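## Task

Carry the yellow tray onto the top of the two-door cabinet beside arm3, while the remaining three trays stay on top of the two-door cabinet beside arm1; when finished, every item belonging to a tray must be standing inside that tray.

## Robot and tools

Robots: four identical i2rt Big YAM arms named arm1, arm2, arm3 and arm4. Each has six revolute joints, a two-finger gripper and a wrist camera that rides on top of the hand and faces the fingertips. Reach is roughly 1.0 m from the joint1 axis. Four fixed room cameras also exist: cam_arm1, cam_arm2, cam_arm3, cam_arm4; wrist cameras are arm1_cam_wrist to arm4_cam_wrist.

Frame: one shared scene frame, origin on the floor, +z up, lengths in metres. Foot (base_link) poses, each facing its own +x: arm1 at x=-3.382 y=-0.215 z=+1.041 quat_wxyz=(+0.028, -0.002, -0.001, -1.000); arm2 at x=-0.638 y=+0.388 z=+0.933 quat_wxyz=(+0.024, +0.002, -0.001, -1.000); arm3 at x=+0.733 y=+2.484 z=+0.865 quat_wxyz=(+0.974, -0.002, +0.007, +0.224); arm4 at x=+0.724 y=-1.732 z=+0.871 quat_wxyz=(+0.962, -0.004, -0.007, -0.271). The hand point lies between the finger pads, about 1 cm behind the tips; fingers point along the hand's +z and close along its y. Printed hand positions can be off, more so at long reach, and hands often settle a centimetre or more from the requested spot.

Tool move: an object with optional keys arm1, arm2, arm3, arm4 and cameras. Each arm key holds that arm's own command; an arm omitted keeps its previous command. Inside an arm's part:
- joints: absolute joint targets by name. joint1_rad -2.879..2.879 (base yaw, positive counter-clockwise seen from above, 0 = along the foot's facing); joint2_rad 0..3.141 (shoulder, 0 = upper arm back and near level, increasing lifts it up then forward); joint3_rad 0..3.019 (elbow, 0 = folded, increasing opens); joint4_rad -1.692..1.57 (wrist pitch, positive tips fingers up); joint5_rad -1.57..1.57 (sideways swing, positive to the arm's right); joint6_rad -2.094..2.094 (roll, positive clockwise viewed from behind the hand); gripper_m 0..0.093, the absolute fingertip gap in metres. Done tolerances: ±0.045, ±0.14, ±0.09, ±0.055, ±0.03, ±0.035 rad and ±0.003 m.
- target: one list of seven numbers [x, y, z, qw, qx, qy, qz], an absolute hand pose in the scene frame in metres plus a unit quaternion, the same layout as the printed hand line. The hand travels in a straight line from its current hand_target toward it. With target, joints may contain only gripper_m, otherwise the call is refused.
- speed: top path speed in m/s, 0.002..0.5, default 0.25, only allowed with target; rotation is capped at twice this value in rad/s.
- min_time_s: 0.1..8 s, the shortest duration for that arm's joint motions; used with joints.
All motions in one call start together; hand paths of one call finish together, paced by the slowest. Paths last 0.5 to 10 s and are cut off at 10 s; no action exceeds 15 s. The controller limits each step to 100 mm and 20 degrees from the measured hand pose, prioritising position. Hands lag, can drift off line and overshoot speed near full stretch. Paths do not avoid obstacles or other arms. cameras: list of names or ["all"]; [] for none; omitted means none after an action and all for an empty call. An empty move returns full state, images and the scene number.

Tool wait: seconds 0..10, plus cameras; commands nothing new. Tool zoom_image: camera plus region [x0, y0, x1, y1] in pixels from the top-left, at most 504 by 504, on that camera's newest image. Tool finished_scene: scene = the current scene's number; irreversible, so call only when the goal holds without the robots.

Results: the move line lists each commanded arm as done or its worst status. joint_status and hand_status give outcomes: off_target (stopped short, may keep pushing); time_out (joints keep a nearby target and push; on_its_own lists them; send the reported position to relax); not_followed (a safety check withheld targets; pose unreachable for hand targets, joint command not followed for joints; the arm may keep trying). In on_its_own, held at is the commanded target, not the reading. Arms in the as last shown line were not commanded and repeat older values. hand_target is the pose at the held joint targets. Joint velocities are in rad/s (gripper m/s); within noise means still. Joint torques are in N m, order of joints 1 to 6, include gravity, have per-arm offsets, and torques 3 and 4 wrap at ±28. Images can be slightly older than state. If a move or wait is refused or a stop interrupts it, later calls in the same reply do not run.

Gripper: gripping a hard part, the reading sits up to 0.005 m below its width (or up to 0.002 above). Empty closed reads 0.000-0.003. Command about 0.005 m under first-touch width for full force; release by sending well above the reading.

Cautions: arms do not stop on contact and keep shoving; avoid pressing robots together, including one gripper closing on another's fingers, which ends the scene. The self-collision check can be late and lets fingers, housings and cameras meet. Do not drop objects, release moving ones, hit fixed things hard or push anything off the work area or floor. Loose objects may get nudged occasionally. Holding loads, stretching out or pushing on the unreachable heats motors; at 85 °C a MOTOR HOT line appears, at 100 °C the arm goes limp for 30-60 s (OVER-TEMPERATURE FAULT, keys read limit_stop_at_motor_heat; resend targets afterward). The scene keeps running while you think, holding the last command. Smooth, efficient motion is preferred.

Each tool is called after "Call:" by a JSON object that holds its "name" and its "arguments", one argument or row to a line.

## Session

I'll start by looking at the scene.

Call:
{"name": "move", "arguments": {

}}

Scene clock: 0.00 s.
Joint torques (N m): no reading
Heat: arm1: hottest joint1_rad 34 °C; arm2: hottest joint3_rad 35 °C; arm3: hottest joint3_rad 38 °C; arm4: hottest joint1_rad 35 °C.
Joint velocities: within noise
arm1.joint_positions: joint1_rad=-0.456 joint2_rad=+0.592 joint3_rad=+1.318 joint4_rad=-1.168 joint5_rad=+0.223 joint6_rad=-0.406 gripper_m=+0.09396
arm1.joint_status: not commanded
arm1.hand: x=-3.5964 y=-0.0795 z=+1.5887 quat_wxyz=(+0.294, -0.839, +0.058, +0.454) (m; scene frame)
arm1.hand_target: x=-3.5938 y=-0.0806 z=+1.6003 quat_wxyz=(+0.297, -0.832, +0.060, +0.464) (m; scene frame)
arm1.hand_status: not commanded
arm2.joint_positions: joint1_rad=+0.147 joint2_rad=+0.645 joint3_rad=+1.417 joint4_rad=-1.367 joint5_rad=+0.141 joint6_rad=+0.512 gripper_m=+0.09396
arm2.joint_status: not commanded
arm2.hand: x=-0.8777 y=+0.3676 z=+1.4727 quat_wxyz=(-0.104, -0.866, +0.172, +0.458) (m; scene frame)
arm2.hand_target: x=-0.8754 y=+0.3681 z=+1.4826 quat_wxyz=(-0.108, -0.860, +0.172, +0.468) (m; scene frame)
arm2.hand_status: not commanded
arm3.joint_positions: joint1_rad=+0.862 joint2_rad=+0.642 joint3_rad=+1.412 joint4_rad=-1.560 joint5_rad=+0.220 joint6_rad=+0.359 gripper_m=+0.09396
arm3.joint_status: not commanded
arm3.hand: x=+0.8287 y=+2.6760 z=+1.3667 quat_wxyz=(-0.322, +0.386, -0.838, -0.213) (m; scene frame)
arm3.hand_target: x=+0.8285 y=+2.6750 z=+1.3781 quat_wxyz=(-0.330, +0.382, -0.834, -0.223) (m; scene frame)
arm3.hand_status: not commanded
arm4.joint_positions: joint1_rad=+0.611 joint2_rad=+0.619 joint3_rad=+1.338 joint4_rad=-1.545 joint5_rad=+0.202 joint6_rad=+0.301 gripper_m=+0.09396
arm4.joint_status: not commanded
arm4.hand: x=+0.9262 y=-1.7486 z=+1.3507 quat_wxyz=(-0.379, -0.145, -0.914, +0.032) (m; scene frame)
arm4.hand_target: x=+0.9249 y=-1.7486 z=+1.3599 quat_wxyz=(-0.389, -0.145, -0.909, +0.029) (m; scene frame)
arm4.hand_status: not commanded
pictures: arm1_cam_wrist, arm2_cam_wrist, arm3_cam_wrist, arm4_cam_wrist, cam_arm1, cam_arm2, cam_arm3, cam_arm4
Images, in order (width x height): arm1_cam_wrist 896x504, arm2_cam_wrist 896x504, arm3_cam_wrist 896x504, arm4_cam_wrist 896x504, cam_arm1 896x504, cam_arm2 896x504, cam_arm3 896x504, cam_arm4 896x504.

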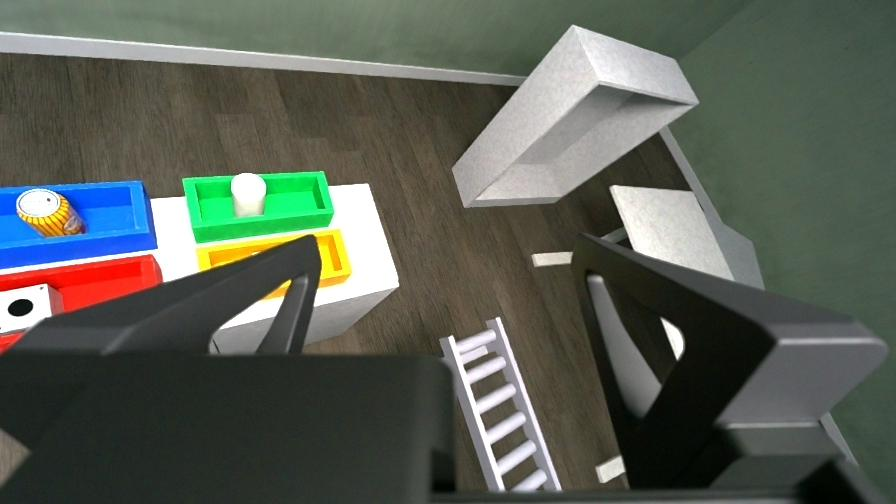

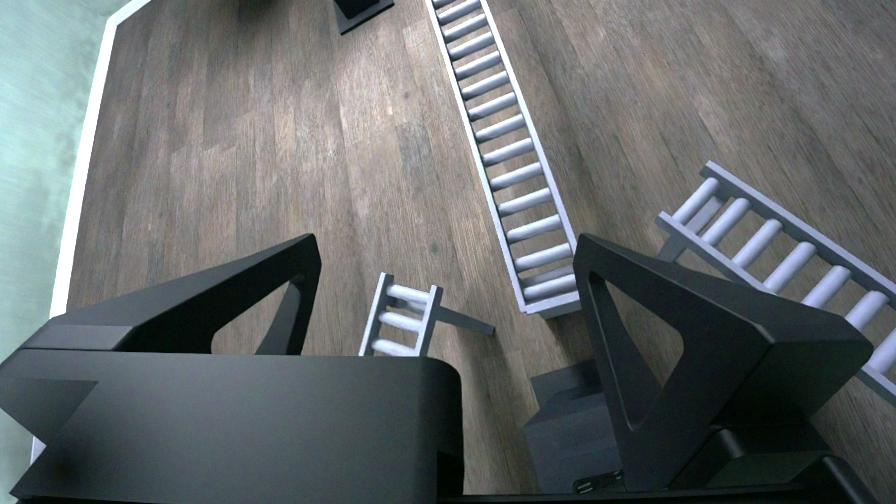

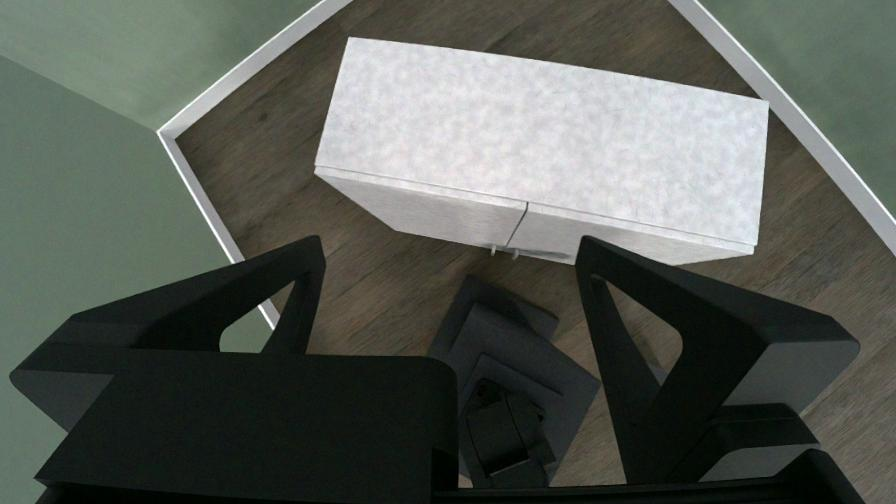

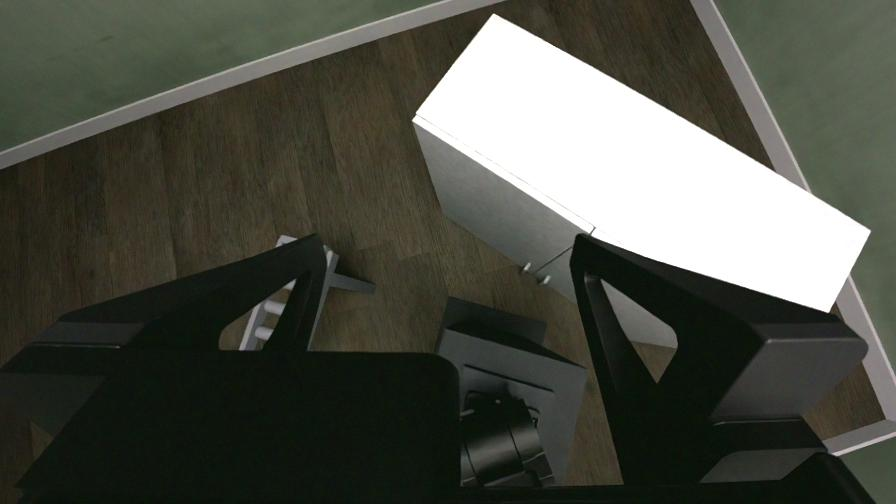

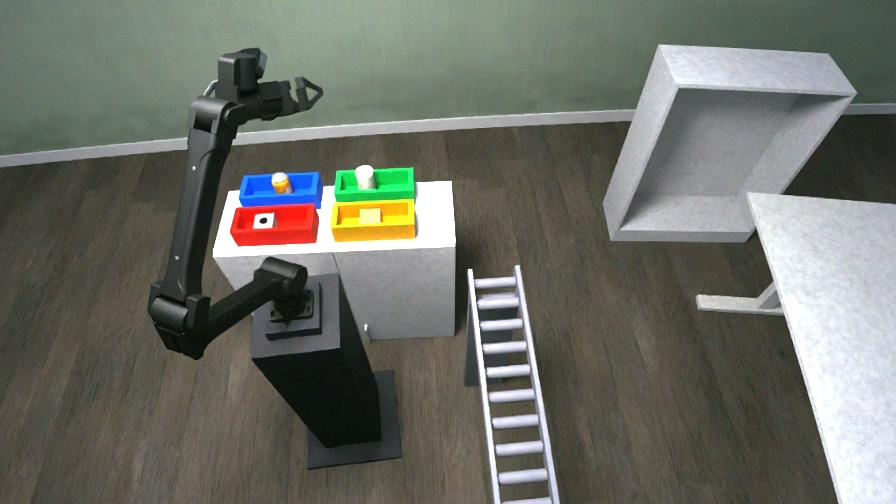

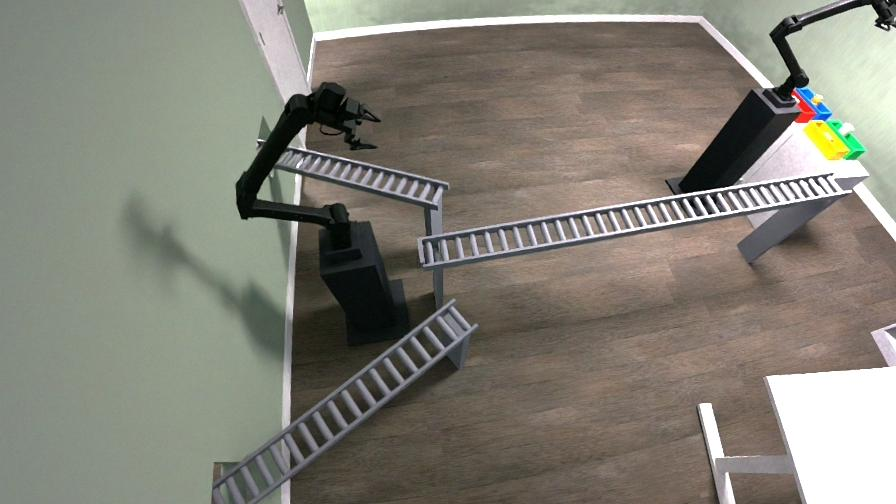

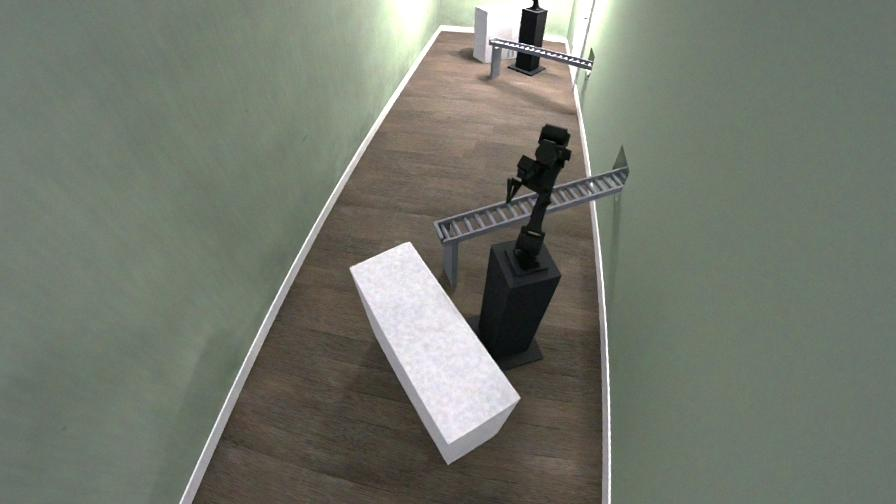

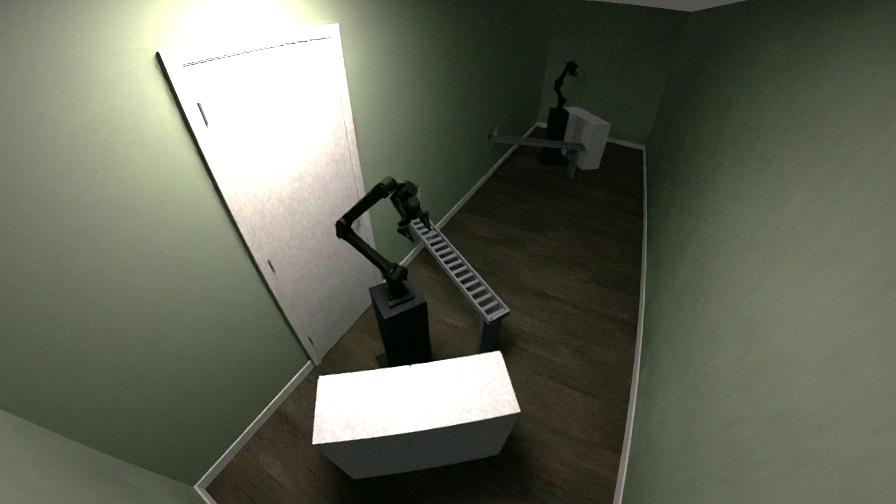

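Call:
{"name": "zoom_image", "arguments": {
  "camera": "cam_arm1",
  "region": [180, 120, 580, 345]
}}

Call:
{"name": "zoom_image", "arguments": {
  "camera": "cam_arm2",
  "region": [200, 60, 480, 340]
}}

Call:
{"name": "zoom_image", "arguments": {
  "camera": "cam_arm2",
  "region": [200, 280, 500, 504]
}}

Call:
{"name": "zoom_image", "arguments": {
  "camera": "cam_arm3",
  "region": [400, 0, 680, 280]
}}

Call:
{"name": "zoom_image", "arguments": {
  "camera": "cam_arm4",
  "region": [320, 40, 680, 360]
}}

Call:
{"name": "zoom_image", "arguments": {
  "camera": "cam_arm2",
  "region": [640, 0, 896, 280]
}}

Scaled by 1.260 from the camera's 896x504 image, which has a finer 1280x720 frame.

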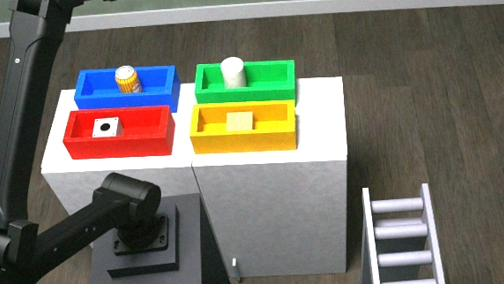

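Scaled by 1.800 from the camera's 896x504 image, which has a finer 1280x720 frame.

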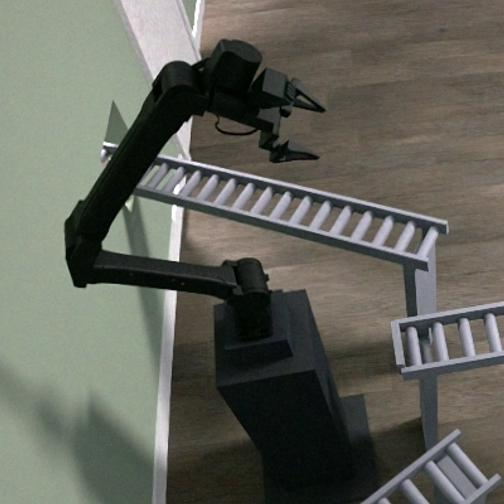

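Scaled by 1.680 from the camera's 896x504 image, which has a finer 1280x720 frame.

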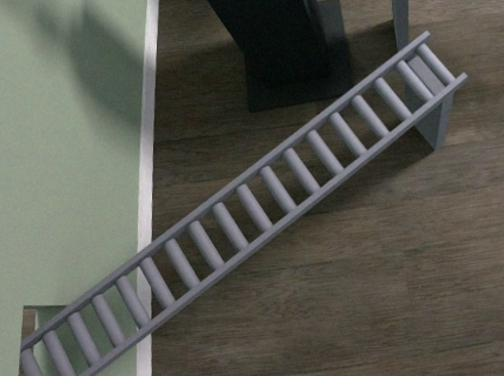

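Scaled by 1.800 from the camera's 896x504 image, which has a finer 1280x720 frame.

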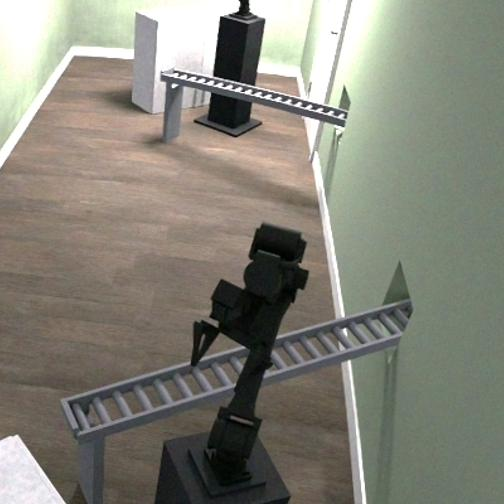

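Scaled by 1.400 from the camera's 896x504 image, which has a finer 1280x720 frame.

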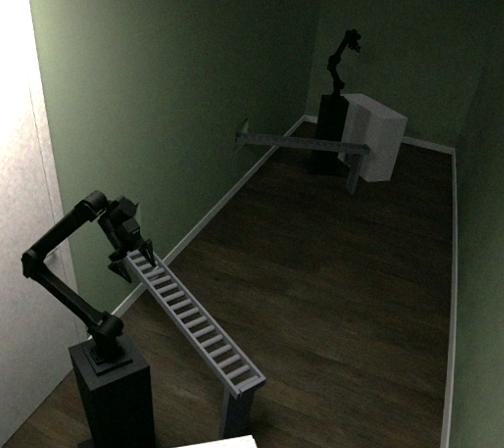

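Scaled by 1.800 from the camera's 896x504 image, which has a finer 1280x720 frame.

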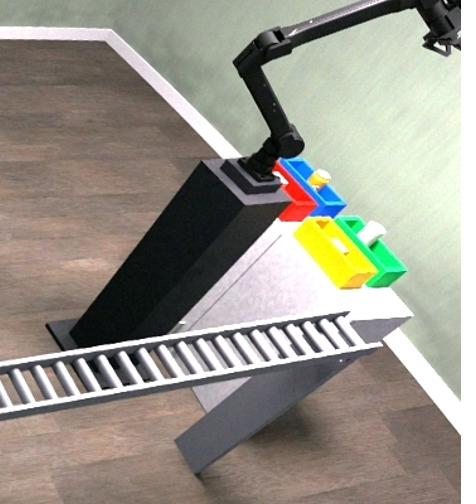

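Call:
{"name": "move", "arguments": {
  "arm1": {"joints": {"joint1_rad": 0.0, "joint2_rad": 0.9, "joint3_rad": 1.5, "joint4_rad": -1.6, "joint5_rad": 0.0, "joint6_rad": 0.0}, "min_time_s": 2.5},
  "arm2": {"joints": {"joint1_rad": -0.35, "joint2_rad": 0.9, "joint3_rad": 1.5, "joint4_rad": -1.6, "joint5_rad": 0.0, "joint6_rad": 0.0}, "min_time_s": 2.5},
  "arm3": {"joints": {"joint1_rad": -1.0, "joint2_rad": 0.9, "joint3_rad": 1.5, "joint4_rad": -1.6, "joint5_rad": 0.0, "joint6_rad": 0.0}, "min_time_s": 3.0},
  "cameras": ["arm1_cam_wrist", "arm2_cam_wrist", "arm3_cam_wrist"]
}}

Scene clock: 97.47 s.
Joint torques (N m): arm1=[0.26 -2.96 10.13 0.72 -0.13 0.15] | arm2=[-0.15 -1.79 13.08 0.77 -0.19 -0.11] | arm3=[0.38 -0.73 12.1 0.44 -0.27 -0.11] | arm4=[-0.91 2.84 10.15 1.95 0.06 -0.06]
Heat: arm1: hottest joint3_rad 35 °C; arm2: hottest joint3_rad 44 °C; arm3: hottest joint3_rad 43 °C; arm4: hottest joint3_rad 39 °C.
move: arm1 done; arm2 done; arm3 done
Joint velocities: within noise
arm1.joint_positions: joint1_rad=-0.012 joint2_rad=+0.894 joint3_rad=+1.452 joint4_rad=-1.593 joint5_rad=+0.003 joint6_rad=-0.011 gripper_m=+0.09396
arm1.joint_status: all done
arm1.hand: x=-3.6684 y=-0.2255 z=+1.4991 quat_wxyz=(-0.004, -0.963, -0.026, +0.267) (m; scene frame)
arm1.hand_target: x=-3.6687 y=-0.2293 z=+1.5183 quat_wxyz=(-0.009, -0.959, -0.027, +0.283) (m; scene frame)
arm1.hand_status: not commanded
arm2.joint_positions: joint1_rad=-0.341 joint2_rad=+0.893 joint3_rad=+1.457 joint4_rad=-1.589 joint5_rad=+0.003 joint6_rad=+0.016 gripper_m=+0.09396
arm2.joint_status: all done
arm2.hand: x=-0.9157 y=+0.4732 z=+1.3918 quat_wxyz=(+0.037, -0.952, +0.148, +0.265) (m; scene frame)
arm2.hand_target: x=-0.9152 y=+0.4755 z=+1.4078 quat_wxyz=(+0.041, -0.949, +0.144, +0.276) (m; scene frame)
arm2.hand_status: not commanded
arm3.joint_positions: joint1_rad=-0.990 joint2_rad=+0.891 joint3_rad=+1.441 joint4_rad=-1.593 joint5_rad=+0.003 joint6_rad=+0.009 gripper_m=+0.09396
arm3.joint_status: all done
arm3.hand: x=+0.9851 y=+2.3390 z=+1.3156 quat_wxyz=(-0.246, -0.260, -0.931, +0.074) (m; scene frame)
arm3.hand_target: x=+0.9856 y=+2.3364 z=+1.3390 quat_wxyz=(-0.266, -0.258, -0.925, +0.081) (m; scene frame)
arm3.hand_status: not commanded
arm4: as last shown
pictures: arm1_cam_wrist, arm2_cam_wrist, arm3_cam_wrist
Images, in order (width x height): arm1_cam_wrist 896x504, arm2_cam_wrist 896x504, arm3_cam_wrist 896x504.

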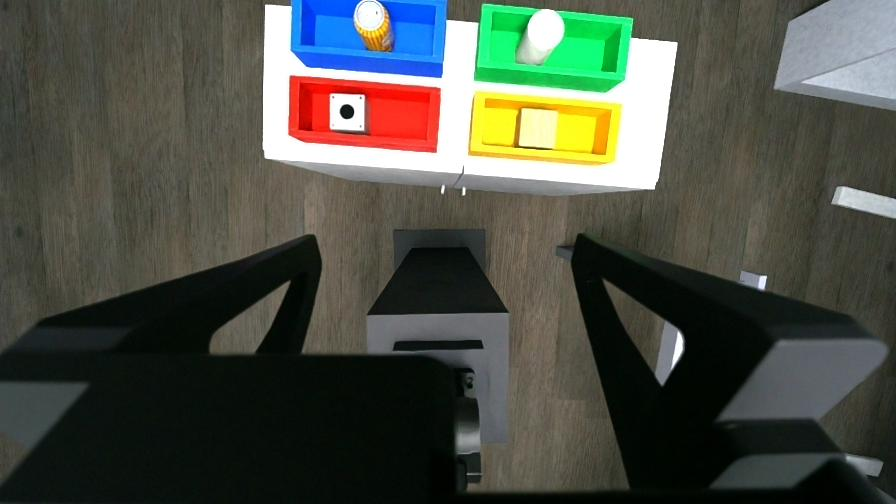

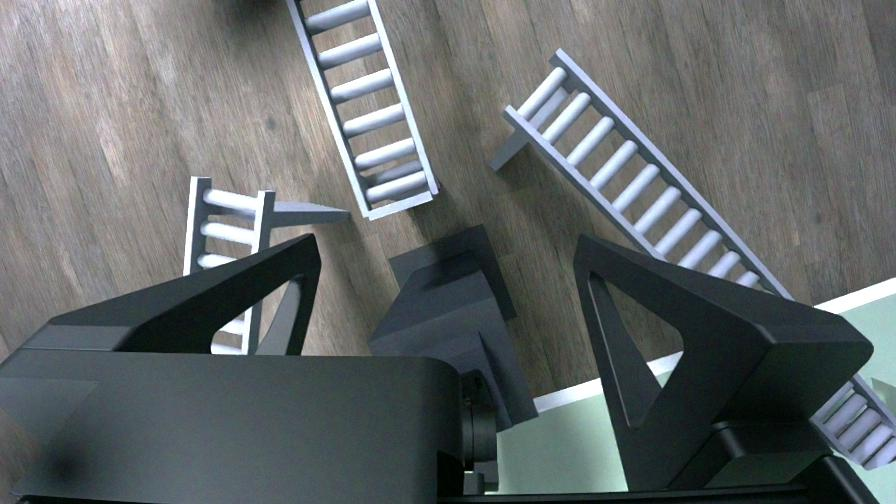

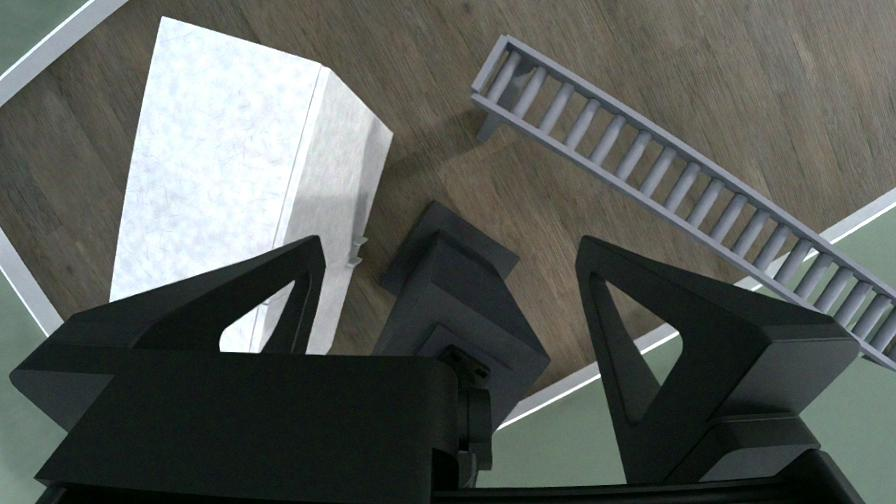

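Call:
{"name": "zoom_image", "arguments": {
  "camera": "arm1_cam_wrist",
  "region": [250, 0, 700, 253]
}}

Call:
{"name": "zoom_image", "arguments": {
  "camera": "arm1_cam_wrist",
  "region": [330, 220, 582, 472]
}}

Call:
{"name": "zoom_image", "arguments": {
  "camera": "arm2_cam_wrist",
  "region": [180, 0, 684, 280]
}}

Call:
{"name": "zoom_image", "arguments": {
  "camera": "arm3_cam_wrist",
  "region": [420, 0, 896, 400]
}}

Scaled by 1.120 from the camera's 896x504 image, which has a finer 1280x720 frame.

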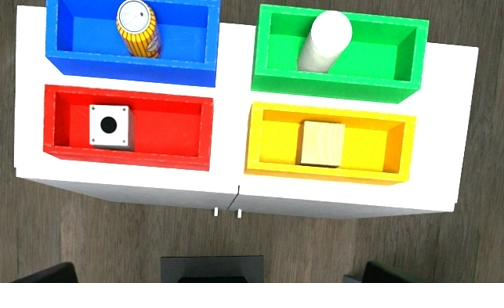

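Scaled by 2.000 from the camera's 896x504 image, which has a finer 1280x720 frame.

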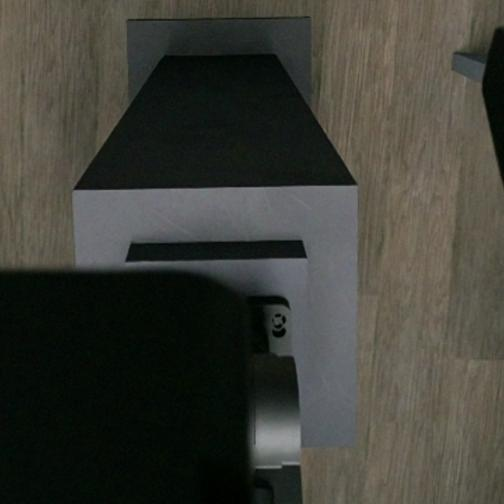

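Scaled by 1.000.

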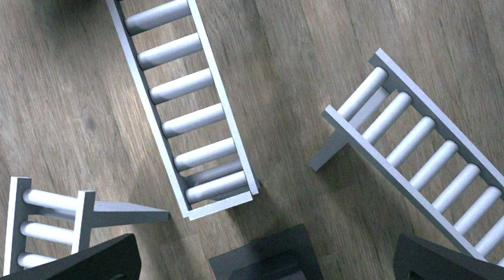

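Scaled by 1.059 from the camera's 896x504 image, which has a finer 1280x720 frame.

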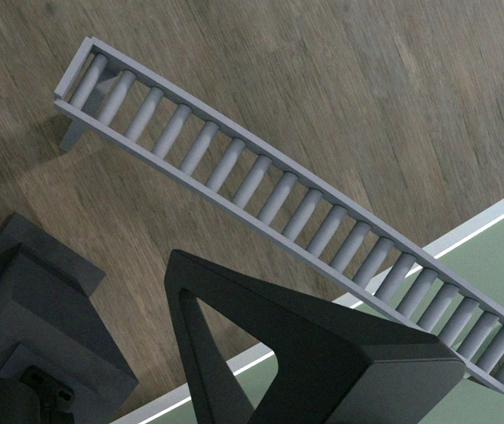

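Call:
{"name": "move", "arguments": {
  "arm1": {"joints": {"joint1_rad": -1.2, "joint2_rad": 1.0, "joint3_rad": 1.5, "joint4_rad": -1.55, "joint5_rad": 0.0, "joint6_rad": 0.0}, "min_time_s": 2.5},
  "arm2": {"joints": {"joint1_rad": -0.7, "joint2_rad": 1.2, "joint3_rad": 1.5, "joint4_rad": -1.35, "joint5_rad": 0.0, "joint6_rad": 0.0}, "min_time_s": 2.5},
  "arm3": {"joints": {"joint1_rad": 0.5, "joint2_rad": 1.1, "joint3_rad": 1.5, "joint4_rad": -1.45, "joint5_rad": 0.0, "joint6_rad": 0.0}, "min_time_s": 2.5},
  "cameras": ["arm1_cam_wrist", "arm2_cam_wrist", "arm3_cam_wrist"]
}}

Scene clock: 197.77 s.
Joint torques (N m): arm1=[-1.9 -4.72 10.45 1.46 -0.08 0.14] | arm2=[-0.15 -7.12 13.91 1.63 -0.15 -0.11] | arm3=[1.55 -4.72 12.51 1.22 -0.19 -0.11] | arm4=[-1.2 3.25 9.91 2 0.03 -0.13]
Heat: arm1: hottest joint3_rad 39 °C; arm2: hottest joint3_rad 51 °C; arm3: hottest joint3_rad 50 °C; arm4: hottest joint3_rad 41 °C.
move: arm1 done; arm2 done; arm3 done
Joint velocities: within noise
arm1.joint_positions: joint1_rad=-1.188 joint2_rad=+0.991 joint3_rad=+1.452 joint4_rad=-1.563 joint5_rad=+0.001 joint6_rad=-0.010 gripper_m=+0.09397
arm1.joint_status: all done
arm1.hand: x=-3.5179 y=+0.0810 z=+1.4737 quat_wxyz=(+0.124, -0.823, +0.518, +0.196) (m; scene frame)
arm1.hand_target: x=-3.5178 y=+0.0895 z=+1.4945 quat_wxyz=(+0.137, -0.812, +0.524, +0.218) (m; scene frame)
arm1.hand_status: not commanded
arm2.joint_positions: joint1_rad=-0.693 joint2_rad=+1.189 joint3_rad=+1.458 joint4_rad=-1.366 joint5_rad=+0.002 joint6_rad=+0.016 gripper_m=+0.09396
arm2.joint_status: all done
arm2.hand: x=-0.9787 y=+0.6449 z=+1.3192 quat_wxyz=(+0.073, -0.920, +0.315, +0.221) (m; scene frame)
arm2.hand_target: x=-0.9859 y=+0.6539 z=+1.3366 quat_wxyz=(+0.082, -0.916, +0.309, +0.242) (m; scene frame)
arm2.hand_status: not commanded
arm3.joint_positions: joint1_rad=+0.491 joint2_rad=+1.091 joint3_rad=+1.441 joint4_rad=-1.465 joint5_rad=+0.002 joint6_rad=+0.008 gripper_m=+0.09398
arm3.joint_status: all done
arm3.hand: x=+0.9593 y=+2.7901 z=+1.2659 quat_wxyz=(-0.194, +0.439, -0.871, -0.103) (m; scene frame)
arm3.hand_target: x=+0.9627 y=+2.8010 z=+1.2922 quat_wxyz=(-0.222, +0.443, -0.861, -0.118) (m; scene frame)
arm3.hand_status: not commanded
arm4: as last shown
pictures: arm1_cam_wrist, arm2_cam_wrist, arm3_cam_wrist
Images, in order (width x height): arm1_cam_wrist 896x504, arm2_cam_wrist 896x504, arm3_cam_wrist 896x504.

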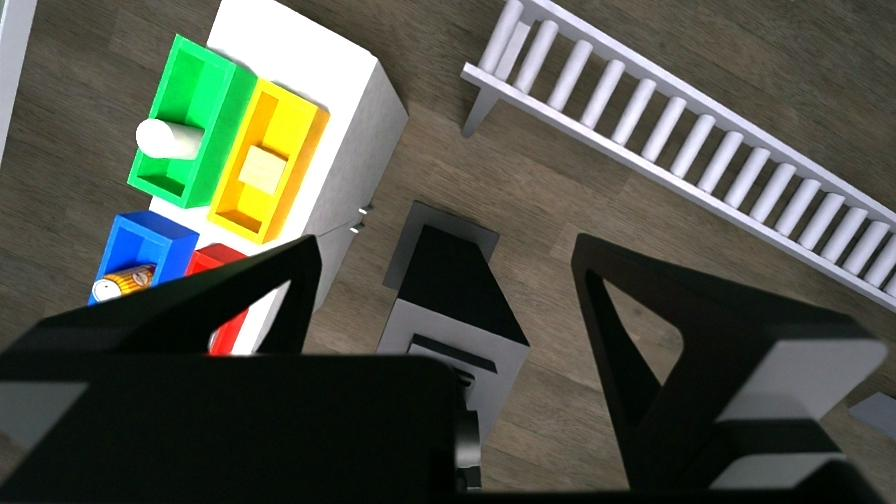

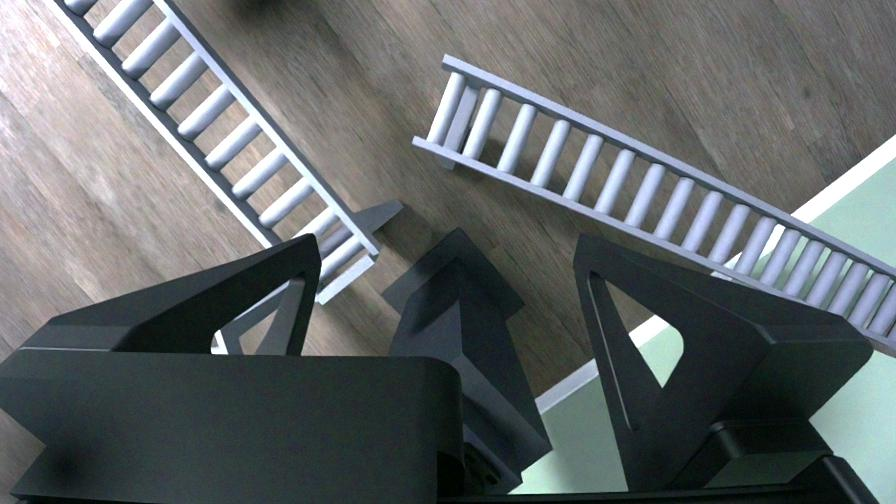

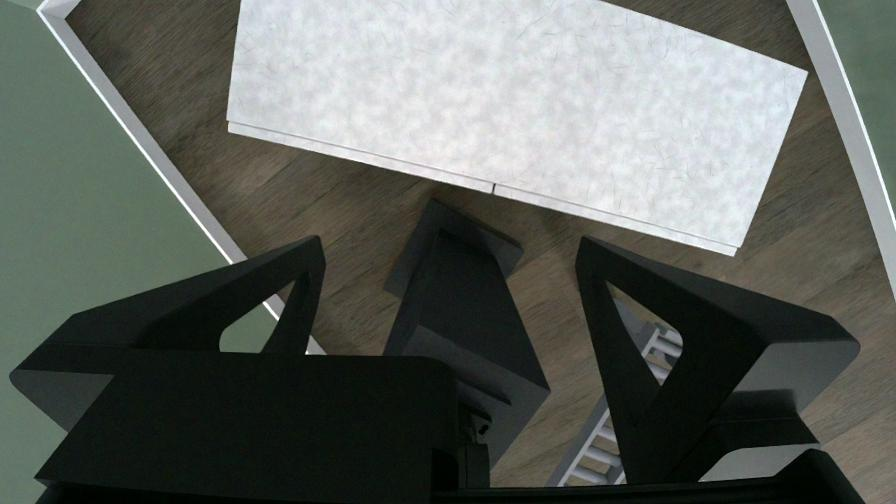

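Call:
{"name": "zoom_image", "arguments": {
  "camera": "arm1_cam_wrist",
  "region": [100, 20, 400, 270]
}}

Call:
{"name": "zoom_image", "arguments": {
  "camera": "arm1_cam_wrist",
  "region": [440, 0, 896, 320]
}}

Call:
{"name": "zoom_image", "arguments": {
  "camera": "arm2_cam_wrist",
  "region": [390, 30, 690, 250]
}}

Call:
{"name": "zoom_image", "arguments": {
  "camera": "arm2_cam_wrist",
  "region": [180, 150, 440, 370]
}}

Scaled by 1.680 from the camera's 896x504 image, which has a finer 1280x720 frame.

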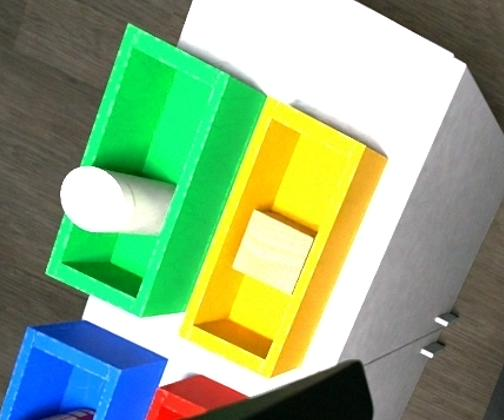

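Scaled by 1.105 from the camera's 896x504 image, which has a finer 1280x720 frame.

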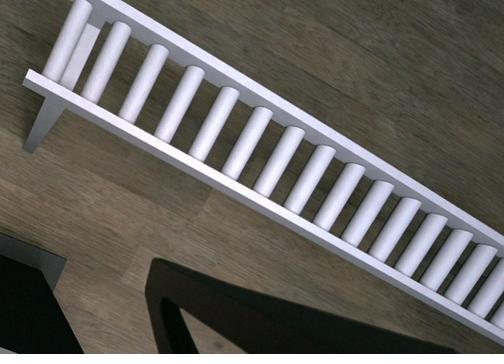

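Scaled by 1.680 from the camera's 896x504 image, which has a finer 1280x720 frame.

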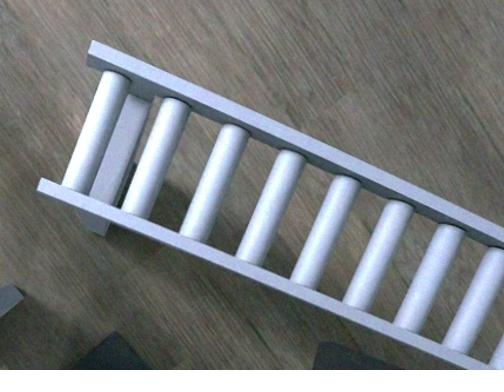

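Scaled by 1.938 from the camera's 896x504 image, which has a finer 1280x720 frame.

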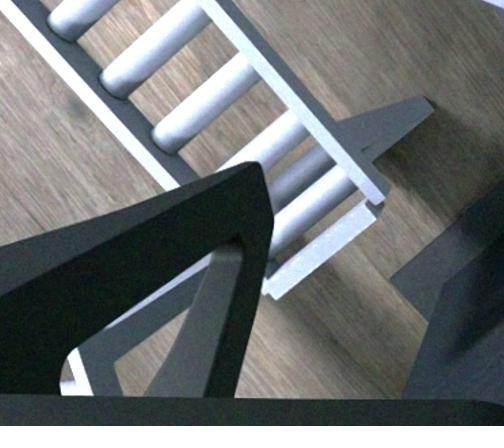

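Call:
{"name": "move", "arguments": {
  "arm1": {"target": [-3.803, -0.10, 1.02, 0.0, 0.7071, -0.7071, 0.0], "speed": 0.3},
  "cameras": ["arm1_cam_wrist", "cam_arm1"]
}}

Scene clock: 313.03 s.
Joint torques (N m): arm1=[-0.26 -14.68 6.78 0.21 0.04 0.16] | arm2=[-0.09 -7 13.91 1.77 -0.16 -0.09] | arm3=[1.67 -4.95 12.51 1.22 -0.19 -0.09] | arm4=[-0.73 3.6 10.07 1.91 0.05 -0.09]
Heat: arm1: hottest joint3_rad 42 °C; arm2: hottest joint3_rad 52 °C; arm3: hottest joint3_rad 53 °C; arm4: hottest joint3_rad 42 °C.
move: arm1 off_target
Joint velocities: within noise
arm1.joint_positions: joint1_rad=-0.329 joint2_rad=+1.755 joint3_rad=+0.967 joint4_rad=-0.821 joint5_rad=+0.004 joint6_rad=+1.296 gripper_m=+0.09397
arm1.joint_status: not commanded
arm1.hand: x=-3.7843 y=-0.1010 z=+1.0139 quat_wxyz=(+0.009, -0.708, +0.706, -0.015) (m; scene frame)
arm1.hand_target: x=-3.8024 y=-0.1003 z=+1.0204 quat_wxyz=(+0.000, -0.707, +0.707, +0.000) (m; scene frame)
arm1.hand_status: off_target (0.020 m and 2.0 deg from the pose sent, 0.566 m and 36.9 deg at the start)
arm2, arm3, arm4: as last shown
pictures: arm1_cam_wrist, cam_arm1
Images, in order (width x height): arm1_cam_wrist 896x504, cam_arm1 896x504.

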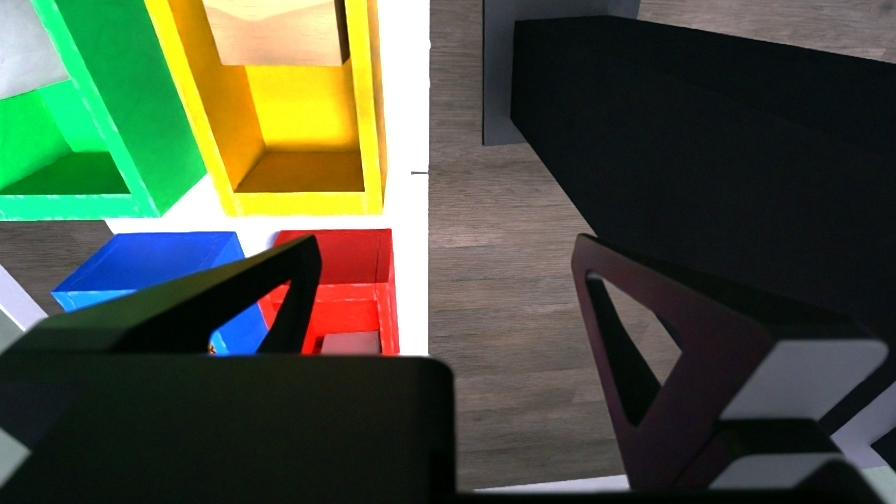

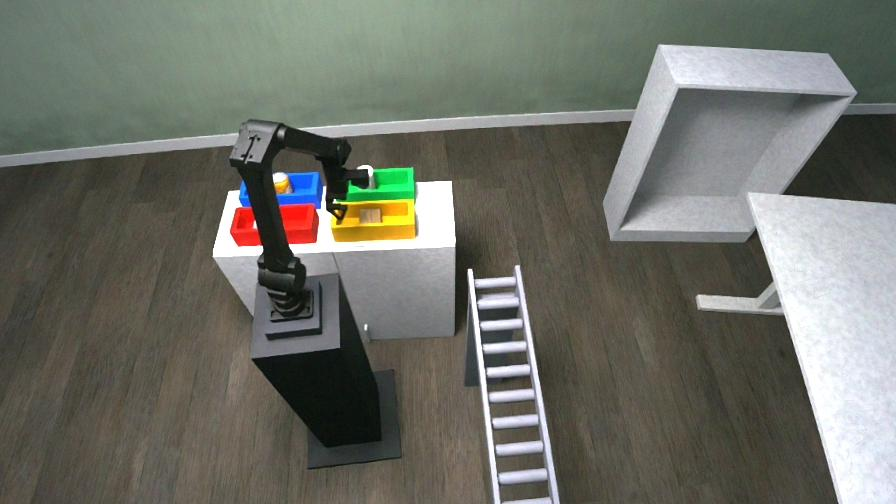

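Call:
{"name": "zoom_image", "arguments": {
  "camera": "arm1_cam_wrist",
  "region": [190, 0, 442, 252]
}}

Call:
{"name": "zoom_image", "arguments": {
  "camera": "cam_arm1",
  "region": [220, 140, 430, 270]
}}

Scaled by 2.000 from the camera's 896x504 image, which has a finer 1280x720 frame.

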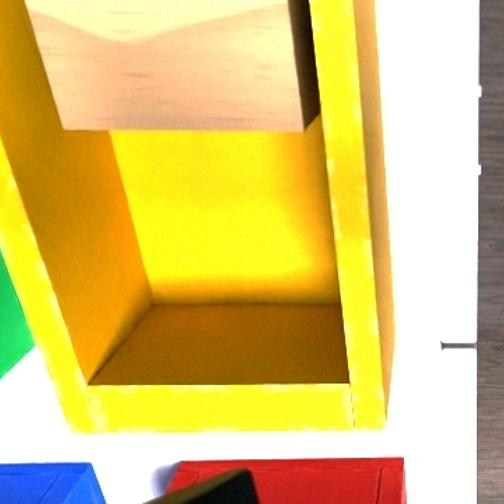

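Scaled by 2.400 from the camera's 896x504 image, which has a finer 1280x720 frame.

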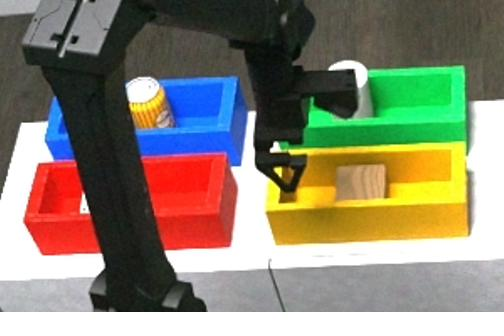

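Call:
{"name": "move", "arguments": {
  "arm1": {"target": [-3.848, -0.104, 0.957, 0.009, 0.697, -0.717, -0.015], "speed": 0.2},
  "cameras": ["arm1_cam_wrist", "cam_arm1"]
}}

Scene clock: 376.40 s.
Joint torques (N m): arm1=[-0.09 -16.44 6.09 0.35 0.1 0.15] | arm2=[-0.15 -7.12 13.87 1.74 -0.17 -0.1] | arm3=[1.96 -4.89 12.56 1.28 -0.19 -0.11] | arm4=[-0.97 3.43 10.1 1.83 0.06 -0.09]
Heat: arm1: hottest joint3_rad 37 °C; arm2: hottest joint3_rad 53 °C; arm3: hottest joint3_rad 55 °C; arm4: hottest joint3_rad 43 °C.
move: arm1 off_target
Joint velocities: within noise
arm1.joint_positions: joint1_rad=-0.298 joint2_rad=+1.944 joint3_rad=+1.046 joint4_rad=-0.670 joint5_rad=+0.004 joint6_rad=+1.357 gripper_m=+0.09397
arm1.joint_status: not commanded
arm1.hand: x=-3.8304 y=-0.1033 z=+0.9538 quat_wxyz=(-0.001, -0.697, +0.717, +0.002) (m; scene frame)
arm1.hand_target: x=-3.8477 y=-0.1041 z=+0.9574 quat_wxyz=(-0.009, -0.697, +0.717, +0.015) (m; scene frame)
arm1.hand_status: off_target (0.018 m and 1.7 deg from the pose sent, 0.085 m and 4.3 deg at the start)
arm2, arm3, arm4: as last shown
pictures: arm1_cam_wrist, cam_arm1
Images, in order (width x height): arm1_cam_wrist 896x504, cam_arm1 896x504.

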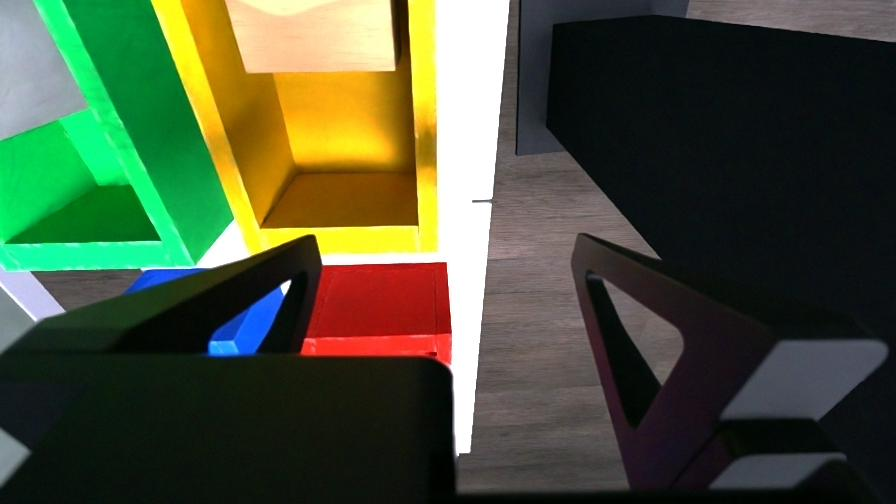

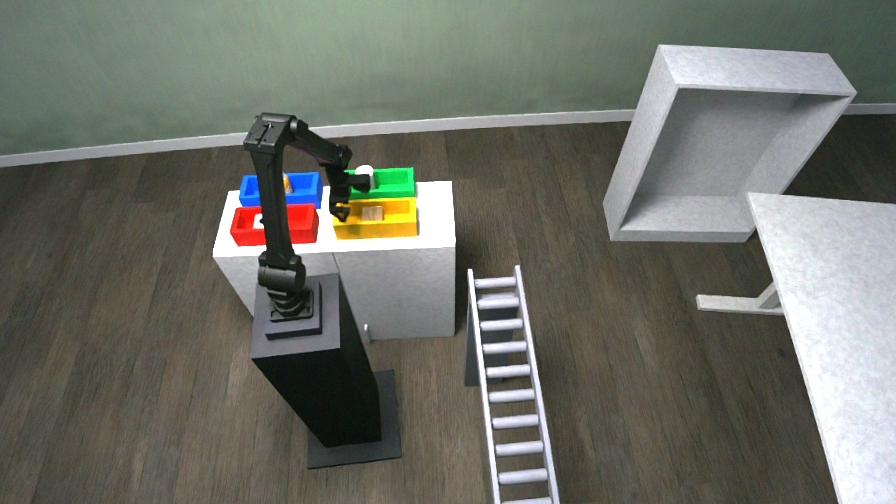

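Call:
{"name": "move", "arguments": {
  "arm1": {"target": [-3.857, -0.099, 0.903, 0.009, 0.697, -0.717, -0.015], "speed": 0.12},
  "cameras": ["arm1_cam_wrist"]
}}

Call:
{"name": "zoom_image", "arguments": {
  "camera": "arm1_cam_wrist",
  "region": [250, 50, 600, 350]
}}

Scene clock: 390.10 s.
Joint torques (N m): arm1=[-0.5 -17.44 5.19 0.34 0.08 0.1] | arm2=[-0.21 -7.06 13.91 1.76 -0.17 -0.1] | arm3=[1.73 -4.89 12.55 1.22 -0.19 -0.09] | arm4=[-0.62 3.31 10 2.02 0.04 -0.12]
Heat: arm1: hottest joint3_rad 36 °C; arm2: hottest joint3_rad 53 °C; arm3: hottest joint3_rad 55 °C; arm4: hottest joint3_rad 43 °C.
move: arm1 off_target
Joint velocities: within noise
arm1.joint_positions: joint1_rad=-0.298 joint2_rad=+2.077 joint3_rad=+1.079 joint4_rad=-0.566 joint5_rad=+0.004 joint6_rad=+1.357 gripper_m=+0.09397
arm1.joint_status: not commanded
arm1.hand: x=-3.8420 y=-0.1006 z=+0.9019 quat_wxyz=(-0.002, -0.697, +0.717, +0.004) (m; scene frame)
arm1.hand_target: x=-3.8568 y=-0.0990 z=+0.9034 quat_wxyz=(-0.009, -0.697, +0.717, +0.015) (m; scene frame)
arm1.hand_status: off_target (0.015 m and 1.5 deg from the pose sent, 0.058 m and 1.7 deg at the start)
arm2, arm3, arm4: as last shown
pictures: arm1_cam_wrist
Images, in order (width x height): arm1_cam_wrist 896x504.

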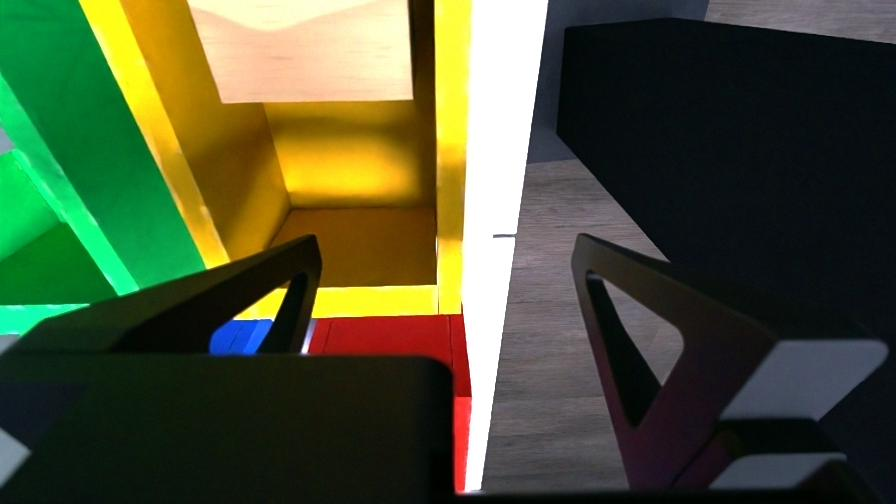

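Scaled by 1.440 from the camera's 896x504 image, which has a finer 1280x720 frame.

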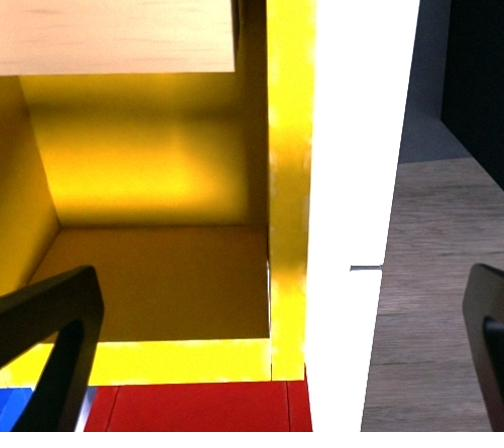

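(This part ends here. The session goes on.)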